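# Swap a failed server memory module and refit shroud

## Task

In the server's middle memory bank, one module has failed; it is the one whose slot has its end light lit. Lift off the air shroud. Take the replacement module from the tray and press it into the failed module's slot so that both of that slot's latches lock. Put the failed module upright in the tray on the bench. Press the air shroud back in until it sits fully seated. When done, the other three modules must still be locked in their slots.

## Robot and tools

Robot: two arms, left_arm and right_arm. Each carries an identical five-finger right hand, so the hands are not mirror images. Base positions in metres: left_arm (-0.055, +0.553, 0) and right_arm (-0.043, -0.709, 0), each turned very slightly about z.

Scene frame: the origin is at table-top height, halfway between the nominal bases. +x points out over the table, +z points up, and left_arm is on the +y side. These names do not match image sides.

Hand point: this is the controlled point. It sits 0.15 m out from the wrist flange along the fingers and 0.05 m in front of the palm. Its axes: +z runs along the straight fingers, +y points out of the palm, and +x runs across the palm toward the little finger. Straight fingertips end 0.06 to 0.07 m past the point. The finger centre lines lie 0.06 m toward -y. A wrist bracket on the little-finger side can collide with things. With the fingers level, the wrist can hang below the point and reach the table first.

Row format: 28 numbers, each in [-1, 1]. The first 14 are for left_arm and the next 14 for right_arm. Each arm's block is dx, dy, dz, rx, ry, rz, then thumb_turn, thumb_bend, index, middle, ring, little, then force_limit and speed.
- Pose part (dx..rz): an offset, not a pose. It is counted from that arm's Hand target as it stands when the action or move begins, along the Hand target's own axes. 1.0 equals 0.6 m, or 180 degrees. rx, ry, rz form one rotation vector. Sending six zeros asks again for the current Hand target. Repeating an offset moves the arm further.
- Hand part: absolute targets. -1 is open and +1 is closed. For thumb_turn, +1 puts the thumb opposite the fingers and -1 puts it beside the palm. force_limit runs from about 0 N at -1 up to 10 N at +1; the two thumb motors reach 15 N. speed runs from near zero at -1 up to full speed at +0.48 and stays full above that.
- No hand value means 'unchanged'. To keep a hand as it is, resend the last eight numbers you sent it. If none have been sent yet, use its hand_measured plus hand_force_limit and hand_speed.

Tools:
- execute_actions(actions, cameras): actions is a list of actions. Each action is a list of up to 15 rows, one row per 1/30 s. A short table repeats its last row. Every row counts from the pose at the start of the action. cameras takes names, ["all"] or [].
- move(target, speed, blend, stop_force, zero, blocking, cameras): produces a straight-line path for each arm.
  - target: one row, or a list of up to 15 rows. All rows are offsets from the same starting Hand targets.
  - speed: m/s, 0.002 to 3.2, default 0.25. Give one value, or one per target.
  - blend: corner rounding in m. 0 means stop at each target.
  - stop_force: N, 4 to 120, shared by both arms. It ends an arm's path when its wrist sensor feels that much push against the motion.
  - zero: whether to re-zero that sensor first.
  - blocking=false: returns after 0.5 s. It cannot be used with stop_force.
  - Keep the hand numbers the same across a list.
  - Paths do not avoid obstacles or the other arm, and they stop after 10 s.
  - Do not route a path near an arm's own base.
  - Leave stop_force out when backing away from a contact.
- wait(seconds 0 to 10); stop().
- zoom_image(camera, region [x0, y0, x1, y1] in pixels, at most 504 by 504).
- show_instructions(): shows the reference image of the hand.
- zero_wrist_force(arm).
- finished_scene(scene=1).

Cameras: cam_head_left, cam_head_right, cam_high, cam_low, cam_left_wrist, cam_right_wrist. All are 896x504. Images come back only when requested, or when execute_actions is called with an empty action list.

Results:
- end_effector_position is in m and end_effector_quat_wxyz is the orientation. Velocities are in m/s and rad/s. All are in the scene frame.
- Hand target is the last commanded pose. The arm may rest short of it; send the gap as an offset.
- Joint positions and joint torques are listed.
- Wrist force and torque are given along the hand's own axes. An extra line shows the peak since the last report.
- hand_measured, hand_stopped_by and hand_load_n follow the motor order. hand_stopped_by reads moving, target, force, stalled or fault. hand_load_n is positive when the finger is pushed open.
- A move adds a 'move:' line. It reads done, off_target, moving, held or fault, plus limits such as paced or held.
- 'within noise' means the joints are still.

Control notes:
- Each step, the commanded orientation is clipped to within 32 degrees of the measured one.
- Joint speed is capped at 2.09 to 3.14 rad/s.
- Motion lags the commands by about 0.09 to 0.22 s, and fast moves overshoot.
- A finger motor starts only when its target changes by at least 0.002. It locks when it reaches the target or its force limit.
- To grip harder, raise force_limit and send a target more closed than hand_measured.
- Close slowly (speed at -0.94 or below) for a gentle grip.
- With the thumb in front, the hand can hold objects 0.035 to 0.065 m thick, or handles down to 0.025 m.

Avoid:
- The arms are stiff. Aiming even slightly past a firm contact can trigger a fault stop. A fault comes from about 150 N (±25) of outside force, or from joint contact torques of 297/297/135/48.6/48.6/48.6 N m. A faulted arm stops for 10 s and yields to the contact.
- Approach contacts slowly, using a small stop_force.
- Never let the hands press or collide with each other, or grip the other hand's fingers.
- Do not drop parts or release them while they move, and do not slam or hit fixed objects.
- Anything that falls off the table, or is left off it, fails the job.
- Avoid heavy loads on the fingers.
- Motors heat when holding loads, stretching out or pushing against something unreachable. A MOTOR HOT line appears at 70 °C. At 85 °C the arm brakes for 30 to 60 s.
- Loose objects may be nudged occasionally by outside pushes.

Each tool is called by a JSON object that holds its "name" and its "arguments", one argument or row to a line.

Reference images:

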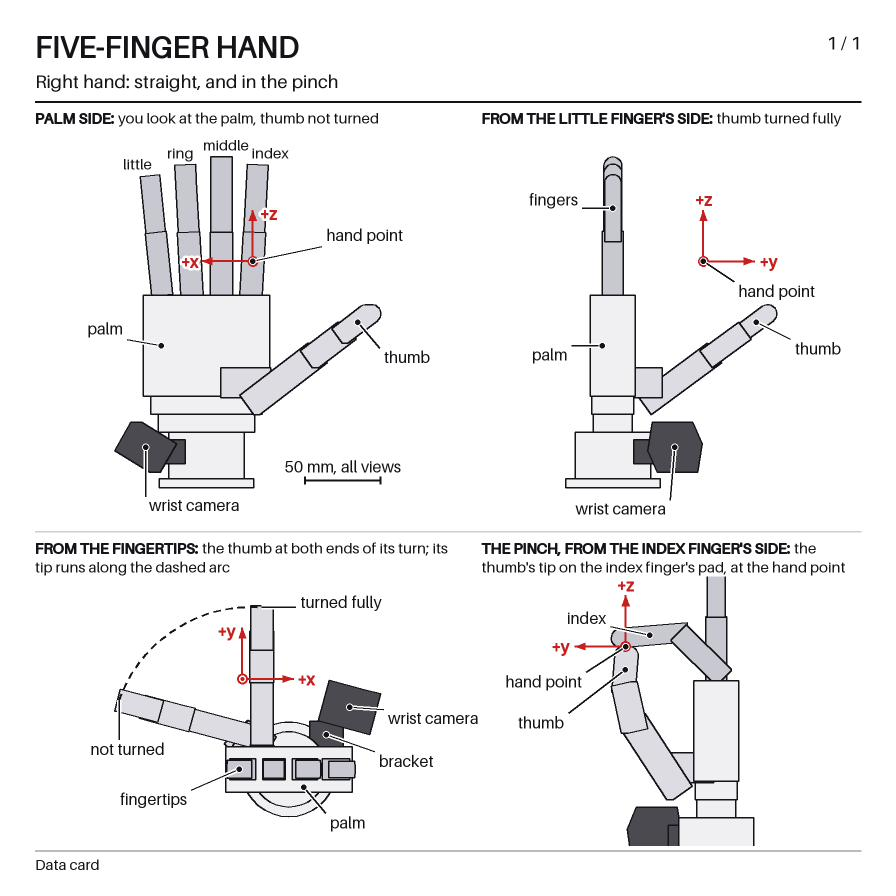

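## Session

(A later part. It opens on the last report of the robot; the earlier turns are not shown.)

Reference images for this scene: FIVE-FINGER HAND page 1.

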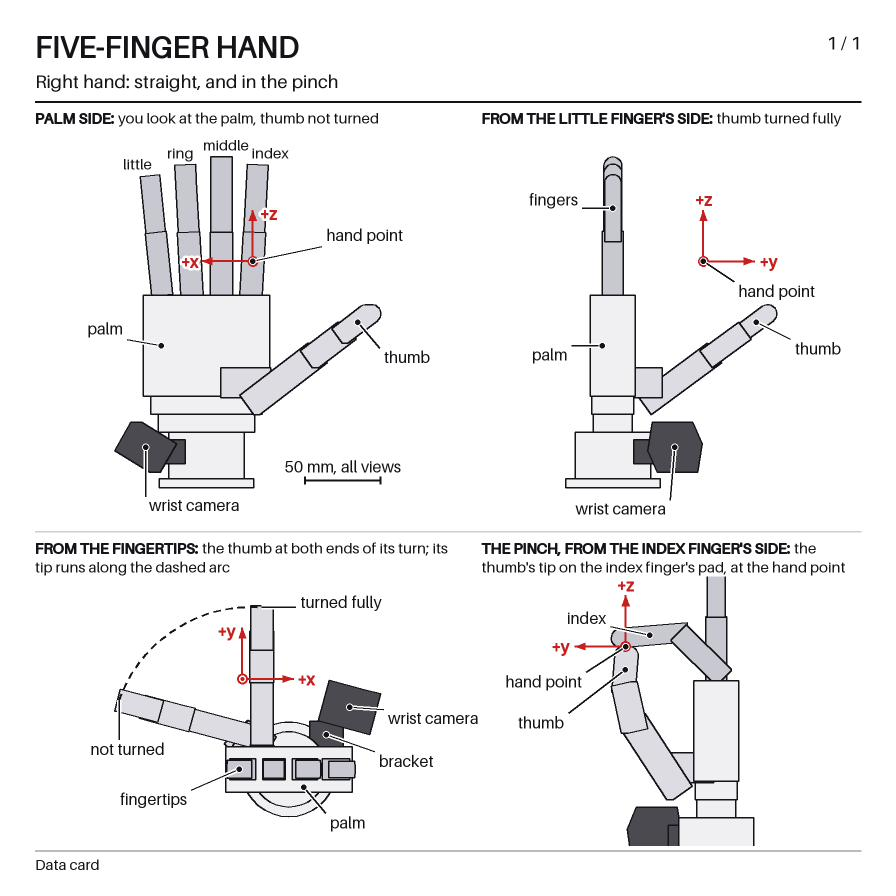

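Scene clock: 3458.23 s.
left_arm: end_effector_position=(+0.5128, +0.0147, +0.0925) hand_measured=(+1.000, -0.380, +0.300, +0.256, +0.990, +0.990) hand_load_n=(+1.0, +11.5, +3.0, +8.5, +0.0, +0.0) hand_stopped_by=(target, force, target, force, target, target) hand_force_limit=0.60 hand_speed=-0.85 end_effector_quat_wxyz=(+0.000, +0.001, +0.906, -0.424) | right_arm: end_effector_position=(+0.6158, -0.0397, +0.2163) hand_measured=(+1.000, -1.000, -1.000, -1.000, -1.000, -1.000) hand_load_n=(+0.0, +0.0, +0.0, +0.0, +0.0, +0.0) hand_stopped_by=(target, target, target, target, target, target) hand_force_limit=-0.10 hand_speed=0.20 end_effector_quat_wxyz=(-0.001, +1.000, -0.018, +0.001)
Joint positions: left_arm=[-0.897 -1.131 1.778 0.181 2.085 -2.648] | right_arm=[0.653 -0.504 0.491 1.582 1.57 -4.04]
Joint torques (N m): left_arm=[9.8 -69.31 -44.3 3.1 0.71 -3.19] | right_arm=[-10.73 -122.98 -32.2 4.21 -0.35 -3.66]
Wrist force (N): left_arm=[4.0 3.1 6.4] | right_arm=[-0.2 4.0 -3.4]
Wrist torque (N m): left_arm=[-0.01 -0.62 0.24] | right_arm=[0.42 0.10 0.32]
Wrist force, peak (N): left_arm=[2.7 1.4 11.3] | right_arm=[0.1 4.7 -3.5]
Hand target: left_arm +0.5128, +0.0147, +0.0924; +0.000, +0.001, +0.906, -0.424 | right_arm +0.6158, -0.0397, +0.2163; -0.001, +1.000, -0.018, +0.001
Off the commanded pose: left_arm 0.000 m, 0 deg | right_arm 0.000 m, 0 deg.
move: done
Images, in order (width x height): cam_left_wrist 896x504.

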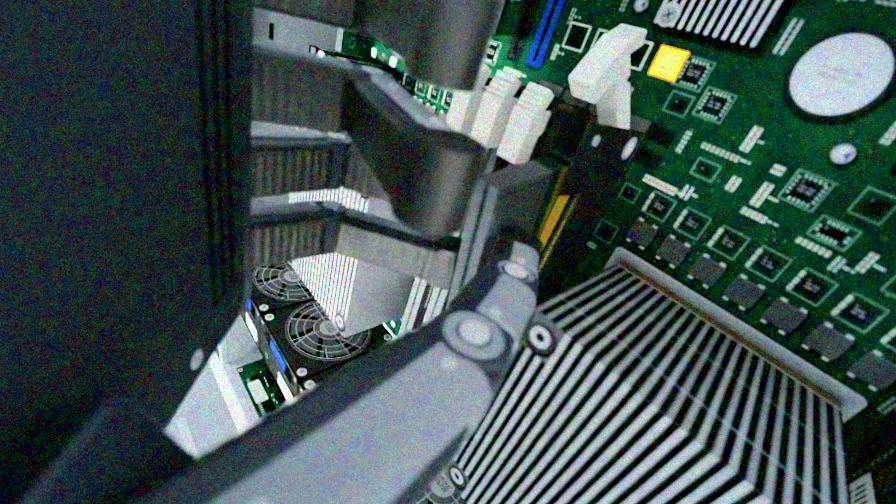

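{"name": "move", "arguments": {
  "target": [0,-0.00766,-0.00643,0,0,0,1,0.15,0.3,0.55,0.99,0.99,0.6,-0.85,0,0,0,0,0,0,1,-1,-1,-1,-1,-1,-0.1,0.2],
  "speed": 0.006,
  "cameras": ["cam_left_wrist","cam_right_wrist"]
}}

{"name": "zoom_image", "arguments": {
  "camera": "cam_right_wrist",
  "region": [290, 100, 440, 350]
}}

Scene clock: 3462.50 s.
left_arm: end_effector_position=(+0.5128, +0.0148, +0.0985) hand_measured=(+1.000, -0.380, +0.300, +0.256, +0.990, +0.990) hand_load_n=(+1.0, +11.5, +3.5, +8.5, +0.0, +0.0) hand_stopped_by=(target, force, target, force, target, target) hand_force_limit=0.60 hand_speed=-0.85 end_effector_quat_wxyz=(+0.000, +0.001, +0.906, -0.424) | right_arm: end_effector_position=(+0.6158, -0.0397, +0.2163) hand_measured=(+1.000, -1.000, -1.000, -1.000, -1.000, -1.000) hand_load_n=(+0.0, +0.0, +0.0, +0.0, +0.0, +0.0) hand_stopped_by=(target, target, target, target, target, target) hand_force_limit=-0.10 hand_speed=0.20 end_effector_quat_wxyz=(-0.001, +1.000, -0.018, +0.001)
Joint positions: left_arm=[-0.897 -1.137 1.774 0.19 2.085 -2.648] | right_arm=[0.653 -0.504 0.491 1.582 1.57 -4.04]
Joint torques (N m): left_arm=[8.84 -65.09 -42.72 2.7 1.68 -2.02] | right_arm=[-11.34 -124.5 -32.67 4.65 -0.38 -3.71]
Wrist force (N): left_arm=[3.7 4.4 5.4] | right_arm=[0.0 4.1 -3.0]
Wrist torque (N m): left_arm=[0.14 -0.56 0.26] | right_arm=[0.40 0.06 0.33]
Wrist force, peak (N): left_arm=[4.0 3.7 6.4] | right_arm=[-0.2 4.7 -3.5]
Hand target: left_arm +0.5128, +0.0148, +0.0984; +0.000, +0.001, +0.906, -0.424 | right_arm +0.6158, -0.0397, +0.2163; -0.001, +1.000, -0.018, +0.001
Off the commanded pose: left_arm 0.000 m, 0 deg | right_arm 0.000 m, 0 deg.
move: done
Images, in order (width x height): cam_left_wrist 896x504, cam_right_wrist 896x504.

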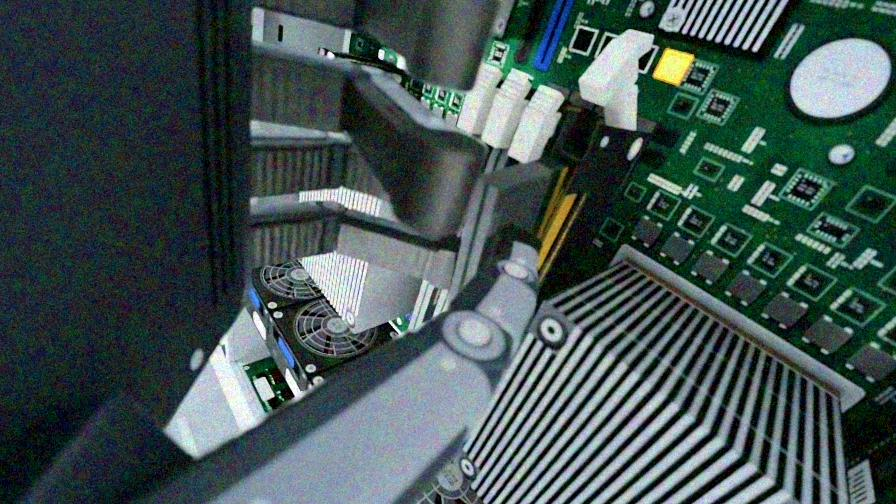

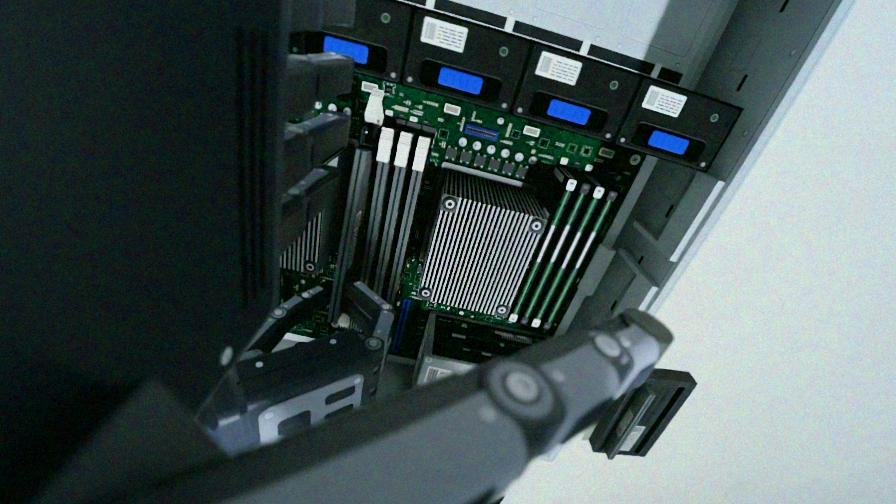

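Scaled by 2.016 from the camera's 896x504 image, which has a finer 1280x720 frame.

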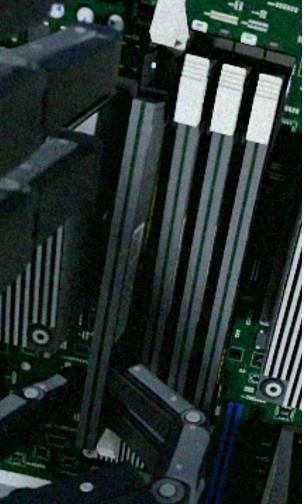

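{"name": "move", "arguments": {
  "target": [0,0,0,0,0,0,1,0.15,0.3,0.55,0.99,0.99,0.6,-0.85,0,0.25,-0.0833,0,0,0,1,-1,-1,-1,-1,-1,-0.1,0.2],
  "speed": 0.2
}}

{"name": "move", "arguments": {
  "target": [0,-0.0383,-0.03215,0,0,0,1,0.15,0.3,0.55,0.99,0.99,0.6,-0.85,0,0,0,0,0,0,1,-1,-1,-1,-1,-1,-0.1,0.2],
  "speed": 0.015,
  "cameras": ["cam_left_wrist","cam_right_wrist"]
}}

Scene clock: 3469.03 s.
left_arm: end_effector_position=(+0.5128, +0.0148, +0.0984) hand_measured=(+1.000, -0.380, +0.300, +0.256, +0.990, +0.990) hand_load_n=(+1.0, +11.0, +3.0, +8.5, +0.0, +0.0) hand_stopped_by=(target, force, target, force, target, target) hand_force_limit=0.60 hand_speed=-0.85 end_effector_quat_wxyz=(+0.000, +0.001, +0.906, -0.424) | right_arm: end_effector_position=(+0.6104, -0.1896, +0.2660) hand_measured=(+1.000, -1.000, -1.000, -1.000, -1.000, -1.000) hand_load_n=(+0.0, +0.0, +0.0, +0.0, +0.0, +0.0) hand_stopped_by=(target, target, target, target, target, target) hand_force_limit=-0.10 hand_speed=0.20 end_effector_quat_wxyz=(-0.001, +1.000, -0.018, +0.001)
Joint positions: left_arm=[-0.897 -1.137 1.774 0.19 2.085 -2.648] | right_arm=[0.521 -0.785 0.926 1.428 1.57 -4.172]
Joint torques (N m): left_arm=[11.62 -55.76 -24.16 0.3 2.04 1.04] | right_arm=[-6.29 -112.03 -33.53 6.37 -0.69 1.56]
Wrist force (N): left_arm=[4.3 3.7 5.6] | right_arm=[-0.4 3.6 -3.6]
Wrist torque (N m): left_arm=[0.02 -0.66 0.27] | right_arm=[0.46 0.10 0.26]
Wrist force, peak (N): left_arm=[4.0 3.9 6.4] | right_arm=[-0.1 5.9 -4.7]
Hand target: left_arm +0.5128, +0.0148, +0.0984; +0.000, +0.001, +0.906, -0.424 | right_arm +0.6104, -0.1897, +0.2660; -0.001, +1.000, -0.018, +0.001
Off the commanded pose: left_arm 0.000 m, 0 deg | right_arm 0.000 m, 0 deg.
move: done

Scene clock: 3471.27 s.
left_arm: end_effector_position=(+0.5127, +0.0148, +0.1286) hand_measured=(+1.000, -0.380, +0.300, +0.256, +0.990, +0.990) hand_load_n=(+0.0, +10.0, +3.0, +10.0, +0.0, +0.0) hand_stopped_by=(target, force, target, force, target, target) hand_force_limit=0.60 hand_speed=-0.85 end_effector_quat_wxyz=(+0.000, +0.001, +0.906, -0.424) | right_arm: end_effector_position=(+0.6104, -0.1897, +0.2660) hand_measured=(+1.000, -1.000, -1.000, -1.000, -1.000, -1.000) hand_load_n=(+0.0, +0.0, +0.0, +0.0, +0.0, +0.0) hand_stopped_by=(target, target, target, target, target, target) hand_force_limit=-0.10 hand_speed=0.20 end_effector_quat_wxyz=(-0.001, +1.000, -0.018, +0.001)
Joint positions: left_arm=[-0.897 -1.166 1.754 0.239 2.085 -2.648] | right_arm=[0.521 -0.785 0.926 1.428 1.57 -4.172]
Joint torques (N m): left_arm=[8.39 -60.37 -39.39 1.06 2.03 3.61] | right_arm=[-8.65 -112.07 -29.78 6.49 1.38 -1.01]
Wrist force (N): left_arm=[4.2 4.6 5.4] | right_arm=[-0.1 4.0 -3.8]
Wrist torque (N m): left_arm=[0.09 -0.68 0.27] | right_arm=[0.53 0.07 0.28]
Wrist force, peak (N): left_arm=[4.2 4.6 5.4] | right_arm=[-0.4 4.4 -4.0]
Hand target: left_arm +0.5127, +0.0148, +0.1284; +0.000, +0.001, +0.906, -0.424 | right_arm +0.6104, -0.1897, +0.2660; -0.001, +1.000, -0.018, +0.001
Off the commanded pose: left_arm 0.000 m, 0 deg | right_arm 0.000 m, 0 deg.
move: done
Images, in order (width x height): cam_left_wrist 896x504, cam_right_wrist 896x504.

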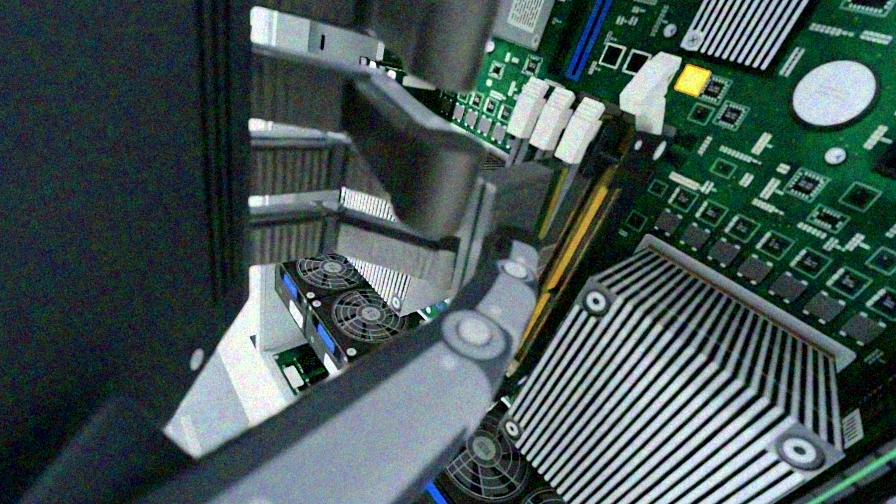

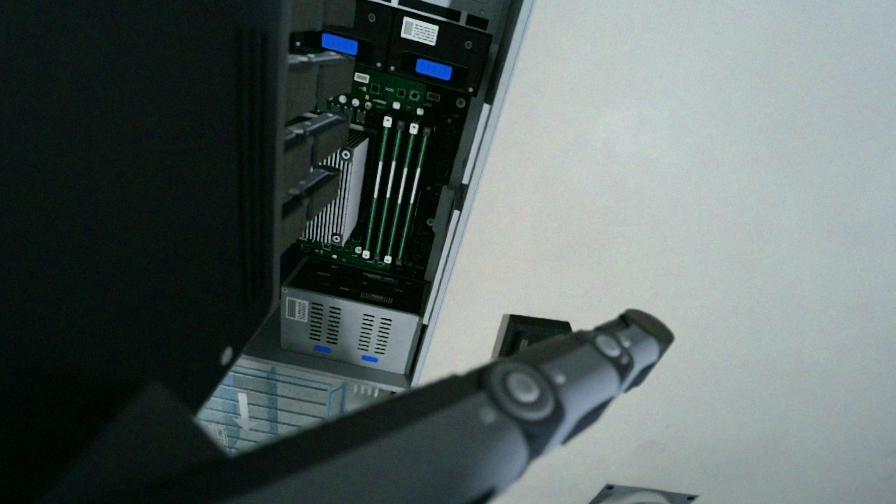

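{"name": "move", "arguments": {
  "target": [0,-0.0766,-0.0643,0,0,0,1,0.15,0.3,0.55,0.99,0.99,0.6,-0.85,0,0,0,0,0,0,1,-1,-1,-1,-1,-1,-0.1,0.2],
  "speed": 0.03,
  "cameras": ["cam_left_wrist","cam_right_wrist","cam_head_left","cam_low"]
}}

{"name": "zoom_image", "arguments": {
  "camera": "cam_low",
  "region": [400, 160, 600, 280]
}}

Scene clock: 3477.50 s.
left_arm: end_effector_position=(+0.5126, +0.0150, +0.1887) hand_measured=(+1.000, -0.380, +0.300, +0.256, +0.990, +0.990) hand_load_n=(+0.0, +10.0, +3.0, +10.0, +0.0, +0.0) hand_stopped_by=(target, force, target, force, target, target) hand_force_limit=0.60 hand_speed=-0.85 end_effector_quat_wxyz=(+0.001, +0.001, +0.906, -0.424) | right_arm: end_effector_position=(+0.6104, -0.1897, +0.2660) hand_measured=(+1.000, -1.000, -1.000, -1.000, -1.000, -1.000) hand_load_n=(+0.0, +0.0, +0.0, +0.0, +0.0, +0.0) hand_stopped_by=(target, target, target, target, target, target) hand_force_limit=-0.10 hand_speed=0.20 end_effector_quat_wxyz=(-0.001, +1.000, -0.018, +0.001)
Joint positions: left_arm=[-0.897 -1.217 1.706 0.338 2.085 -2.648] | right_arm=[0.521 -0.785 0.926 1.428 1.57 -4.172]
Joint torques (N m): left_arm=[9.58 -49.98 -29.64 -0.79 1.63 3.94] | right_arm=[-8.73 -111.48 -29.48 6.35 1.06 -3.13]
Wrist force (N): left_arm=[3.8 4.3 5.3] | right_arm=[-0.2 4.4 -4.2]
Wrist torque (N m): left_arm=[0.05 -0.62 0.23] | right_arm=[0.60 0.09 0.28]
Wrist force, peak (N): left_arm=[4.0 4.9 5.6] | right_arm=[-0.2 4.4 -4.2]
Hand target: left_arm +0.5126, +0.0150, +0.1885; +0.000, +0.001, +0.906, -0.424 | right_arm +0.6104, -0.1897, +0.2660; -0.001, +1.000, -0.018, +0.001
Off the commanded pose: left_arm 0.000 m, 0 deg | right_arm 0.000 m, 0 deg.
move: done
Images, in order (width x height): cam_head_left 896x504, cam_low 896x504, cam_left_wrist 896x504, cam_right_wrist 896x504.

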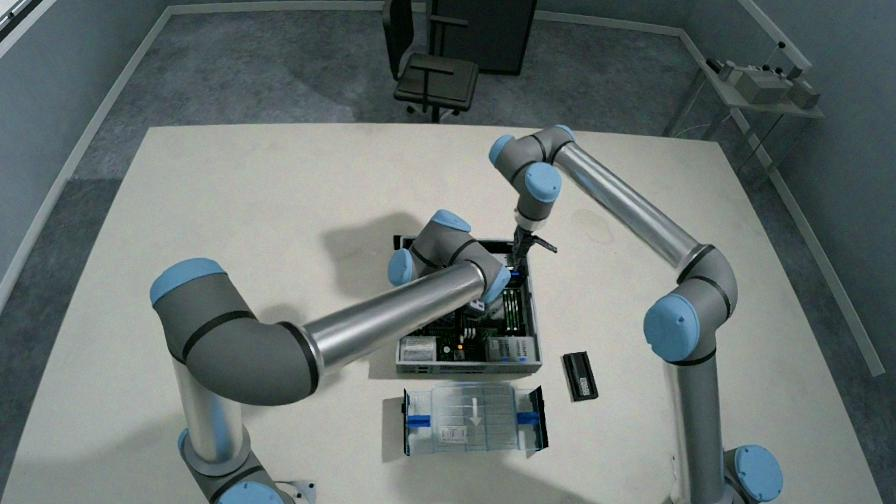

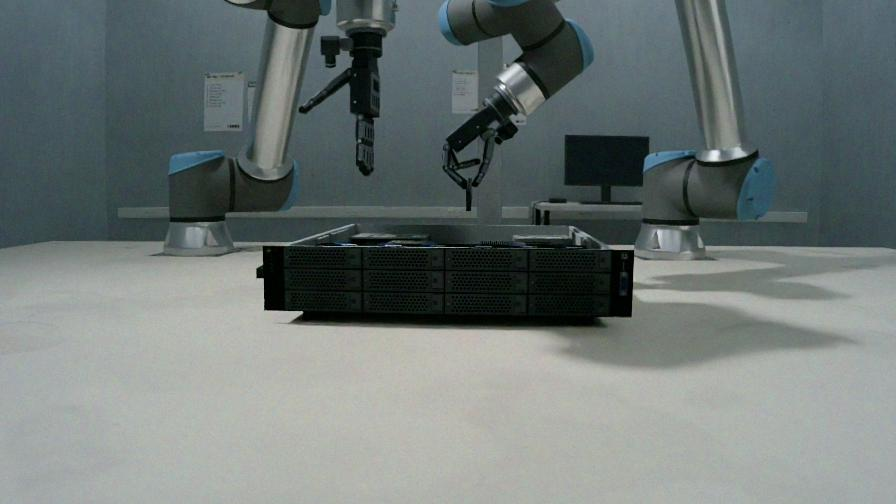

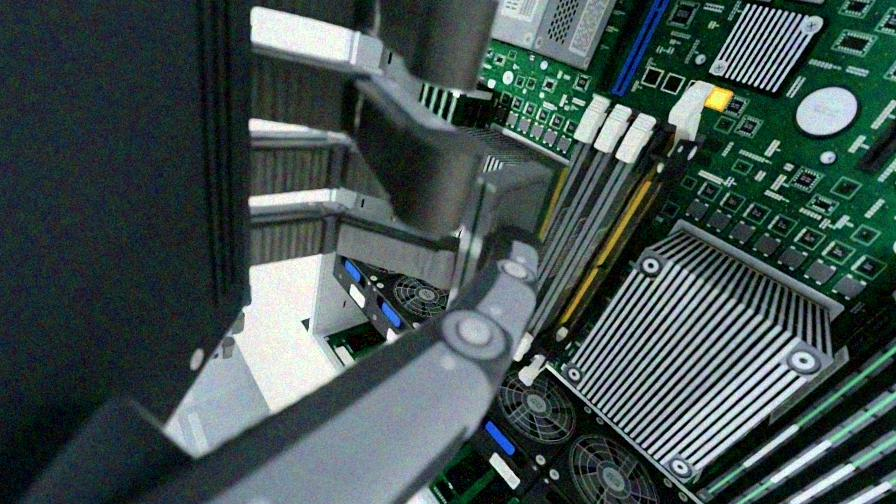

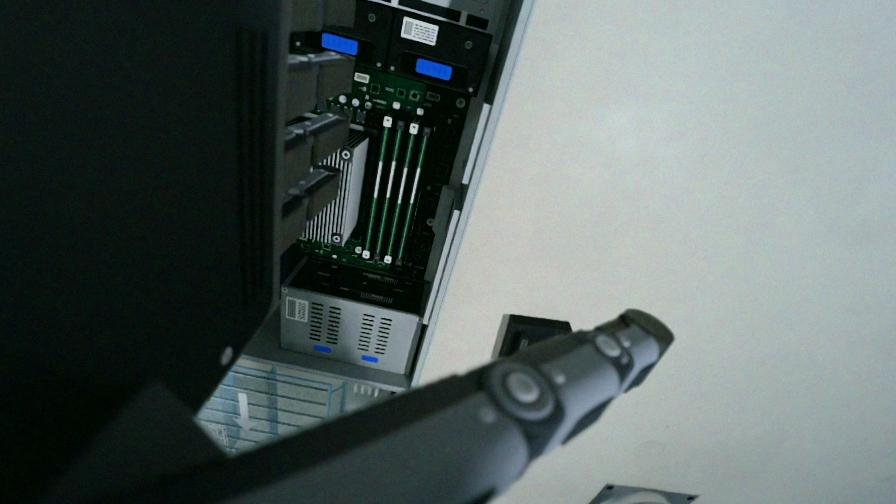

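Scaled by 2.520 from the camera's 896x504 image, which has a finer 1280x720 frame.

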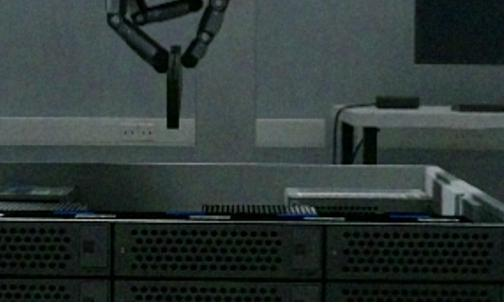

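{"name": "move", "arguments": {
  "target": [
    [0,0,0,0,0,0,1,0.15,0.3,0.55,0.99,0.99,0.6,-0.85,-0.333,0.2712,0,0,0,0,1,-1,-1,-1,-1,-1,-0.1,0.2],
    [0,0,0,0,0,0,1,0.15,0.3,0.55,0.99,0.99,0.6,-0.85,-0.333,0.2712,0.1767,0,0,0,1,-1,-1,-1,-1,-1,-0.1,0.2]
  ],
  "speed": 0.2,
  "blend": 0.04,
  "cameras": ["cam_right_wrist","cam_left_wrist"]
}}

{"name": "zoom_image", "arguments": {
  "camera": "cam_right_wrist",
  "region": [300, 60, 700, 440]
}}

Scene clock: 3494.17 s.
left_arm: end_effector_position=(+0.5126, +0.0150, +0.1885) hand_measured=(+1.000, -0.380, +0.300, +0.256, +0.990, +0.990) hand_load_n=(+0.0, +10.0, +3.0, +10.0, +0.0, +0.0) hand_stopped_by=(target, force, target, force, target, target) hand_force_limit=0.60 hand_speed=-0.85 end_effector_quat_wxyz=(+0.000, +0.001, +0.906, -0.424) | right_arm: end_effector_position=(+0.4051, -0.3452, +0.1595) hand_measured=(+1.000, -1.000, -1.000, -1.000, -1.000, -1.000) hand_load_n=(+0.0, +0.0, +0.0, +0.0, +0.0, +0.0) hand_stopped_by=(target, target, target, target, target, target) hand_force_limit=-0.10 hand_speed=0.20 end_effector_quat_wxyz=(-0.001, +1.000, -0.018, +0.001)
Joint positions: left_arm=[-0.897 -1.217 1.706 0.338 2.085 -2.648] | right_arm=[0.461 -1.141 1.715 0.995 1.57 -4.231]
Joint torques (N m): left_arm=[7.53 -53.28 -26.86 -0.98 1.43 2.95] | right_arm=[14.93 -62.45 -37.89 1.5 -1.05 2.83]
Wrist force (N): left_arm=[3.6 4.4 5.2] | right_arm=[-0.4 4.0 -3.1]
Wrist torque (N m): left_arm=[0.07 -0.60 0.22] | right_arm=[0.42 0.14 0.37]
Wrist force, peak (N): left_arm=[3.9 4.5 5.5] | right_arm=[-0.3 4.5 -3.9]
Hand target: left_arm +0.5126, +0.0150, +0.1885; +0.000, +0.001, +0.906, -0.424 | right_arm +0.4051, -0.3451, +0.1595; -0.001, +1.000, -0.018, +0.001
Off the commanded pose: left_arm 0.000 m, 0 deg | right_arm 0.000 m, 0 deg.
move: done
Images, in order (width x height): cam_left_wrist 896x504, cam_right_wrist 896x504.

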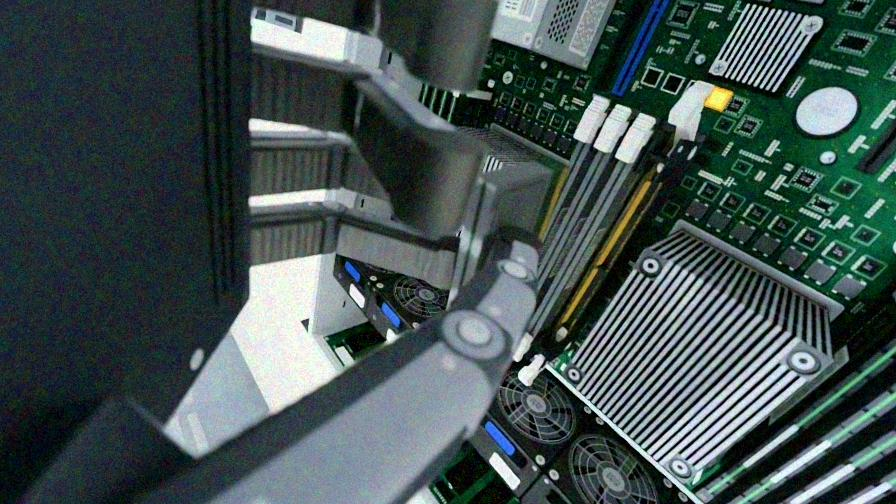

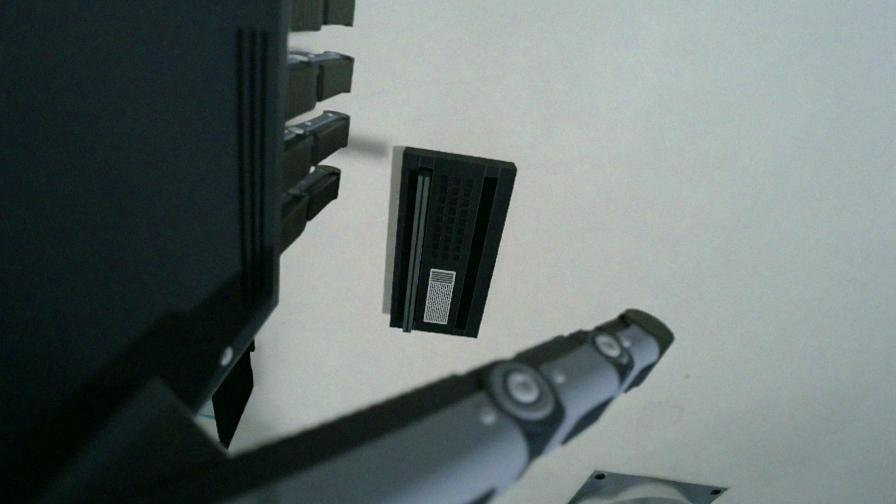

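Scaled by 1.260 from the camera's 896x504 image, which has a finer 1280x720 frame.

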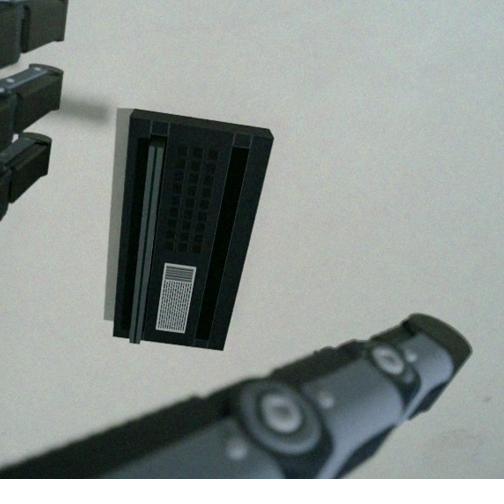

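{"name": "zoom_image", "arguments": {
  "camera": "cam_right_wrist",
  "region": [370, 130, 540, 250]
}}

{"name": "zoom_image", "arguments": {
  "camera": "cam_right_wrist",
  "region": [370, 240, 540, 360]
}}

Scaled by 2.965 from the camera's 896x504 image, which has a finer 1280x720 frame.

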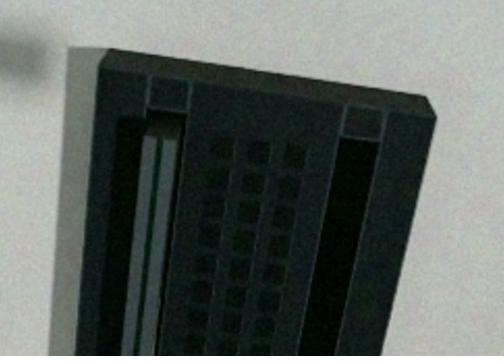

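Scaled by 2.965 from the camera's 896x504 image, which has a finer 1280x720 frame.

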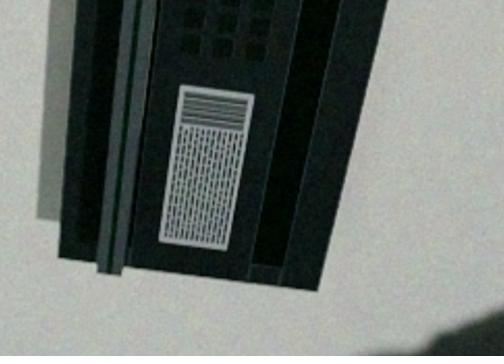

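{"name": "move", "arguments": {
  "target": [0,0,0,0,0,0,1,0.15,0.3,0.55,0.99,0.99,0.6,-0.85,-0.1143,0.0738,0,0,0,0,1,-1,-1,1,1,1,-0.1,0.2],
  "speed": 0.15
}}

{"name": "move", "arguments": {
  "target": [0,0,0,0,0,0,1,0.15,0.3,0.55,0.99,0.99,0.6,-0.85,0,0,0.0667,0,0,0,1,-1,-1,1,1,1,-0.1,0.2],
  "speed": 0.15
}}

{"name": "move", "arguments": {
  "target": [0,0,0,0,0,0,1,0.15,0.3,0.55,0.99,0.99,0.6,-0.85,0,0,0.065,0,0,0,1,-1,-1,1,1,1,-0.1,0.2],
  "speed": 0.012,
  "stop_force": 4,
  "cameras": ["cam_right_wrist"]
}}

Scene clock: 3560.27 s.
left_arm: end_effector_position=(+0.5126, +0.0150, +0.1885) hand_measured=(+1.000, -0.380, +0.300, +0.256, +0.990, +0.990) hand_load_n=(+0.0, +10.0, +3.0, +10.0, +0.0, +0.0) hand_stopped_by=(target, force, target, force, target, target) hand_force_limit=0.60 hand_speed=-0.85 end_effector_quat_wxyz=(+0.000, +0.001, +0.906, -0.424) | right_arm: end_effector_position=(+0.3352, -0.3870, +0.1593) hand_measured=(+1.000, -1.000, -1.000, +1.000, +1.000, +1.000) hand_load_n=(+0.0, +0.0, +0.0, +0.0, +0.0, +0.0) hand_stopped_by=(target, target, target, target, target, target) hand_force_limit=-0.10 hand_speed=0.20 end_effector_quat_wxyz=(-0.001, +1.000, -0.018, +0.001)
Joint positions: left_arm=[-0.897 -1.217 1.706 0.338 2.085 -2.648] | right_arm=[0.447 -1.256 1.886 0.939 1.57 -4.246]
Joint torques (N m): left_arm=[4.39 -54.48 -26.1 -0.76 1.83 1.61] | right_arm=[13.77 -62.53 -26.28 6.54 -1.56 2.21]
Wrist force (N): left_arm=[3.9 3.8 5.2] | right_arm=[0.0 4.2 -3.1]
Wrist torque (N m): left_arm=[-0.01 -0.63 0.22] | right_arm=[0.43 0.05 0.45]
Wrist force, peak (N): left_arm=[4.4 4.0 5.6] | right_arm=[-1.5 4.8 -3.8]
Hand target: left_arm +0.5126, +0.0150, +0.1885; +0.000, +0.001, +0.906, -0.424 | right_arm +0.3350, -0.3870, +0.1593; -0.001, +1.000, -0.018, +0.001
Off the commanded pose: left_arm 0.000 m, 0 deg | right_arm 0.000 m, 0 deg.
move: done

Scene clock: 3561.03 s.
left_arm: end_effector_position=(+0.5126, +0.0150, +0.1885) hand_measured=(+1.000, -0.380, +0.300, +0.256, +0.990, +0.990) hand_load_n=(+0.0, +10.0, +3.0, +10.0, +0.0, +0.0) hand_stopped_by=(target, force, target, force, target, target) hand_force_limit=0.60 hand_speed=-0.85 end_effector_quat_wxyz=(+0.000, +0.001, +0.906, -0.424) | right_arm: end_effector_position=(+0.3350, -0.3869, +0.1193) hand_measured=(+1.000, -1.000, -1.000, +1.000, +1.000, +1.000) hand_load_n=(+0.0, +0.0, +0.5, +0.0, +0.0, +0.0) hand_stopped_by=(target, target, target, target, target, target) hand_force_limit=-0.10 hand_speed=0.20 end_effector_quat_wxyz=(-0.001, +1.000, -0.018, +0.001)
Joint positions: left_arm=[-0.897 -1.217 1.706 0.338 2.085 -2.648] | right_arm=[0.447 -1.214 1.913 0.87 1.57 -4.245]
Joint torques (N m): left_arm=[3.02 -53.24 -26.83 -0.54 1.2 1.73] | right_arm=[13.08 -68.48 -40.19 6.17 -1.33 2.81]
Wrist force (N): left_arm=[3.5 4.1 5.5] | right_arm=[-0.3 3.9 -3.5]
Wrist torque (N m): left_arm=[0.00 -0.59 0.21] | right_arm=[0.49 0.12 0.37]
Wrist force, peak (N): left_arm=[3.9 4.1 5.6] | right_arm=[0.1 4.0 -4.8]
Hand target: left_arm +0.5126, +0.0150, +0.1885; +0.000, +0.001, +0.906, -0.424 | right_arm +0.3351, -0.3869, +0.1193; -0.001, +1.000, -0.018, +0.001
Off the commanded pose: left_arm 0.000 m, 0 deg | right_arm 0.000 m, 0 deg.
move: done

Scene clock: 3563.73 s.
left_arm: end_effector_position=(+0.5126, +0.0150, +0.1885) hand_measured=(+1.000, -0.380, +0.300, +0.256, +0.990, +0.990) hand_load_n=(+0.0, +10.0, +3.0, +10.0, +0.0, +0.0) hand_stopped_by=(target, force, target, force, target, target) hand_force_limit=0.60 hand_speed=-0.85 end_effector_quat_wxyz=(+0.000, +0.001, +0.906, -0.424) | right_arm: end_effector_position=(+0.3351, -0.3869, +0.0998) hand_measured=(+1.000, -1.000, -1.000, +1.000, +1.000, +1.000) hand_load_n=(+0.0, +0.0, +0.0, +0.0, +0.0, +0.0) hand_stopped_by=(target, target, target, target, target, target) hand_force_limit=-0.10 hand_speed=0.20 end_effector_quat_wxyz=(-0.001, +1.000, -0.018, +0.001)
Joint positions: left_arm=[-0.897 -1.217 1.706 0.338 2.085 -2.648] | right_arm=[0.447 -1.191 1.924 0.836 1.57 -4.245]
Joint torques (N m): left_arm=[4.1 -55.83 -25.81 -0.88 1.13 1.03] | right_arm=[11.48 -68.9 -37.3 5.88 -0.38 2.73]
Wrist force (N): left_arm=[3.8 4.0 5.0] | right_arm=[-0.2 4.2 -8.3]
Wrist torque (N m): left_arm=[0.01 -0.61 0.22] | right_arm=[0.90 0.20 0.38]
Wrist force, peak (N): left_arm=[3.6 4.6 5.6] | right_arm=[0.0 3.2 -15.7]
Hand target: left_arm +0.5126, +0.0150, +0.1885; +0.000, +0.001, +0.906, -0.424 | right_arm +0.3351, -0.3869, +0.0998; -0.001, +1.000, -0.018, +0.001 (not the last commanded pose)
Off the commanded pose: left_arm 0.000 m, 0 deg | right_arm 0.019 m, 0 deg.
move: contact (right_arm)
Images, in order (width x height): cam_right_wrist 896x504.

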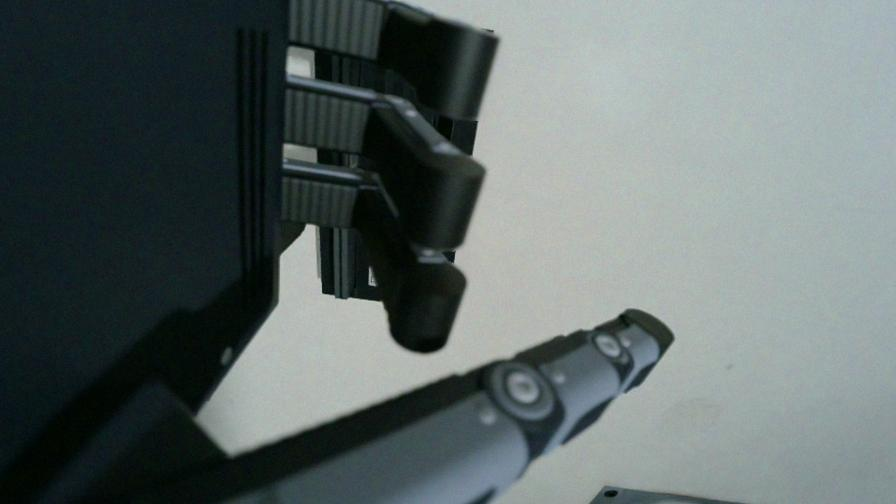

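{"name": "move", "arguments": {
  "target": [
    [0,0,0,0,0,0,1,0.15,0.3,0.55,0.99,0.99,0.6,-0.85,0,0,-0.02,0,0,0,1,-1,-1,1,1,1,-0.1,0.2],
    [0,0,0,0,0,0,1,0.15,0.3,0.55,0.99,0.99,0.6,-0.85,0,0.0383,-0.02,0,0,0,1,-1,-1,1,1,1,-0.1,0.2]
  ],
  "speed": 0.06
}}

{"name": "move", "arguments": {
  "target": [0,0,0,0,0,0,1,0.15,0.3,0.55,0.99,0.99,0.6,-0.85,0,0,0.045,0,0,0,1,-1,-1,1,1,1,-0.1,0.2],
  "speed": 0.008,
  "stop_force": 4
}}

Scene clock: 3570.27 s.
left_arm: end_effector_position=(+0.5126, +0.0150, +0.1885) hand_measured=(+1.000, -0.380, +0.300, +0.256, +0.990, +0.990) hand_load_n=(-0.5, +10.0, +3.0, +10.0, +0.0, +0.0) hand_stopped_by=(target, force, target, force, target, target) hand_force_limit=0.60 hand_speed=-0.85 end_effector_quat_wxyz=(+0.000, +0.001, +0.906, -0.424) | right_arm: end_effector_position=(+0.3342, -0.4100, +0.1117) hand_measured=(+1.000, -1.000, -1.000, +1.000, +1.000, +1.000) hand_load_n=(+0.0, +0.0, +0.0, +0.0, +0.0, +0.0) hand_stopped_by=(target, target, target, target, target, target) hand_force_limit=-0.10 hand_speed=0.20 end_effector_quat_wxyz=(-0.001, +1.000, -0.018, +0.001) end_effector_velocity=(+0.001, +0.003, +0.000) end_effector_angular_velocity=(+0.000, -0.001, -0.003)
Joint positions: left_arm=[-0.897 -1.217 1.706 0.338 2.085 -2.648] | right_arm=[0.408 -1.227 1.951 0.845 1.57 -4.285]
Joint velocities: left_arm=[within noise] | right_arm=[0.005 0.003 -0.005 0.001 0 0.009]
Joint torques (N m): left_arm=[-0.46 -55.73 -25.93 -0.81 0.9 -0.14] | right_arm=[11.06 -45.88 -38.92 5.37 -1.52 3.27]
Wrist force (N): left_arm=[3.4 4.0 5.3] | right_arm=[0.3 3.9 -3.5]
Wrist torque (N m): left_arm=[0.00 -0.57 0.20] | right_arm=[0.43 -0.01 0.33]
Wrist force, peak (N): left_arm=[3.7 4.6 5.7] | right_arm=[-0.1 4.4 -9.0]
Hand target: left_arm +0.5126, +0.0150, +0.1885; +0.000, +0.001, +0.906, -0.424 | right_arm +0.3343, -0.4099, +0.1118; -0.001, +1.000, -0.018, +0.001
Off the commanded pose: left_arm 0.000 m, 0 deg | right_arm 0.000 m, 0 deg.
move: done

Scene clock: 3574.23 s.
left_arm: end_effector_position=(+0.5126, +0.0150, +0.1885) hand_measured=(+1.000, -0.380, +0.300, +0.256, +0.990, +0.990) hand_load_n=(+0.0, +10.0, +3.0, +10.0, +0.0, +0.0) hand_stopped_by=(target, force, target, force, target, target) hand_force_limit=0.60 hand_speed=-0.85 end_effector_quat_wxyz=(+0.000, +0.001, +0.906, -0.424) | right_arm: end_effector_position=(+0.3343, -0.4098, +0.0847) hand_measured=(+1.000, -1.000, -1.000, +1.000, +1.000, +1.000) hand_load_n=(-0.5, +0.0, +0.0, +0.0, +0.5, +0.0) hand_stopped_by=(target, target, target, target, target, target) hand_force_limit=-0.10 hand_speed=0.20 end_effector_quat_wxyz=(-0.001, +1.000, -0.018, +0.001)
Joint positions: left_arm=[-0.897 -1.217 1.706 0.338 2.085 -2.648] | right_arm=[0.408 -1.195 1.966 0.798 1.57 -4.285]
Joint torques (N m): left_arm=[-0.48 -60.19 -26.55 -0.6 0.51 -0.52] | right_arm=[13.88 -61.91 -22.5 5.25 -1.45 2.83]
Wrist force (N): left_arm=[3.8 4.1 5.5] | right_arm=[-0.2 4.0 -7.4]
Wrist torque (N m): left_arm=[0.00 -0.64 0.22] | right_arm=[0.68 0.13 0.29]
Wrist force, peak (N): left_arm=[4.0 4.3 5.8] | right_arm=[0.1 4.2 -7.5]
Hand target: left_arm +0.5126, +0.0150, +0.1885; +0.000, +0.001, +0.906, -0.424 | right_arm +0.3343, -0.4098, +0.0848; -0.001, +1.000, -0.018, +0.001
Off the commanded pose: left_arm 0.000 m, 0 deg | right_arm 0.000 m, 0 deg.
move: done

{"name": "move", "arguments": {
  "target": [
    [0,-0.0766,-0.0643,0,-0.0463,0.0119,1,0.15,0.3,0.55,0.99,0.99,0.6,-0.85,0,0,-0.192,0,0,0,1,-1,-1,1,1,1,-0.1,0.2],
    [0,-0.0766,-0.0643,0,-0.0463,0.0119,1,0.15,0.3,0.55,0.99,0.99,0.6,-0.85,0.2077,0.2198,-0.192,0.2778,0,0,1,-1,-1,1,1,1,-0.1,0.2]
  ],
  "speed": 0.15,
  "blend": 0.03,
  "cameras": ["cam_left_wrist","cam_right_wrist","cam_head_left"]
}}

Scene clock: 3619.87 s.
left_arm: end_effector_position=(+0.5125, +0.0152, +0.2485) hand_measured=(+1.000, -0.380, +0.300, +0.256, +0.990, +0.990) hand_load_n=(-0.5, +10.0, +2.5, +10.0, +0.0, +0.0) hand_stopped_by=(target, force, target, force, target, target) hand_force_limit=0.60 hand_speed=-0.85 end_effector_quat_wxyz=(+0.074, -0.013, +0.903, -0.423) | right_arm: end_effector_position=(+0.4540, -0.5462, +0.1999) hand_measured=(+1.000, -1.000, -1.000, +1.000, +1.000, +1.000) hand_load_n=(+0.0, +0.0, +0.0, +0.0, +0.0, +0.0) hand_stopped_by=(target, target, target, target, target, target) hand_force_limit=-0.10 hand_speed=0.20 end_effector_quat_wxyz=(-0.423, +0.906, -0.016, +0.008)
Joint positions: left_arm=[-0.954 -1.32 1.726 0.329 1.916 -2.685] | right_arm=[-0.334 -1.264 2.013 1.176 0.753 -5.181]
Joint torques (N m): left_arm=[9.96 -47.2 -49.33 2.68 2.92 3.95] | right_arm=[-6.93 -50.53 -25.51 3.78 -2.54 -3.41]
Wrist force (N): left_arm=[3.7 3.5 5.3] | right_arm=[-0.1 1.2 -3.1]
Wrist torque (N m): left_arm=[-0.05 -0.61 0.39] | right_arm=[0.33 -0.02 -0.02]
Wrist force, peak (N): left_arm=[3.4 5.3 6.1] | right_arm=[-0.5 3.6 -8.0]
Hand target: left_arm +0.5125, +0.0152, +0.2485; +0.074, -0.013, +0.903, -0.423 | right_arm +0.4540, -0.5462, +0.1999; -0.423, +0.906, -0.016, +0.008
Off the commanded pose: left_arm 0.000 m, 0 deg | right_arm 0.000 m, 0 deg.
move: done
Images, in order (width x height): cam_head_left 896x504, cam_left_wrist 896x504, cam_right_wrist 896x504.

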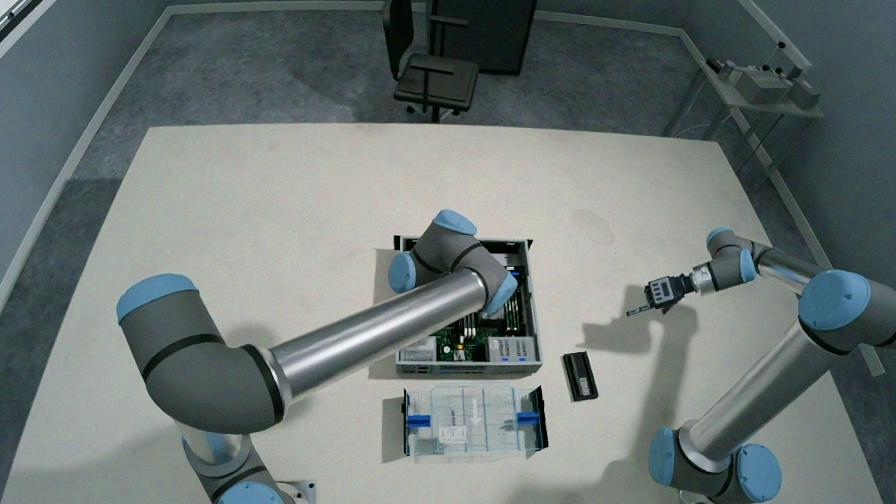

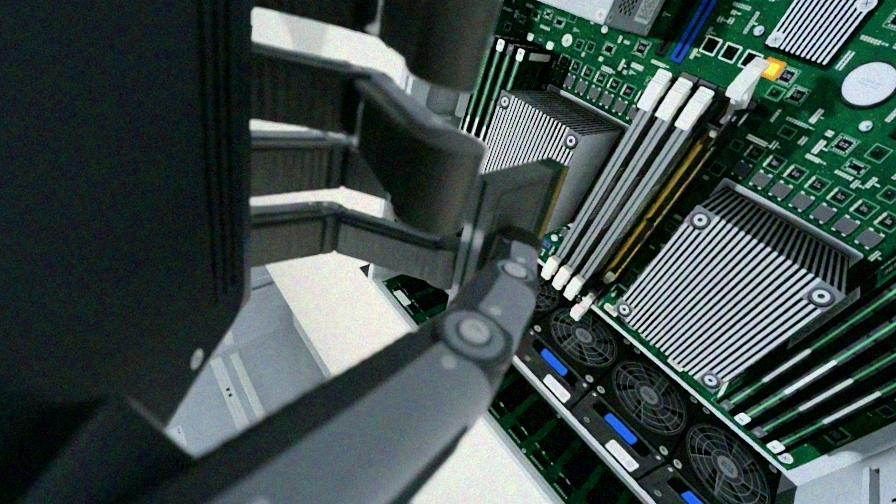

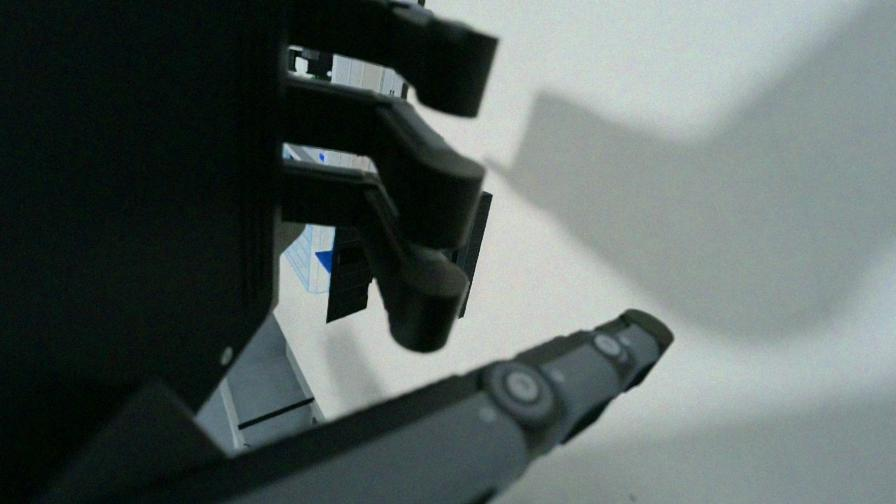

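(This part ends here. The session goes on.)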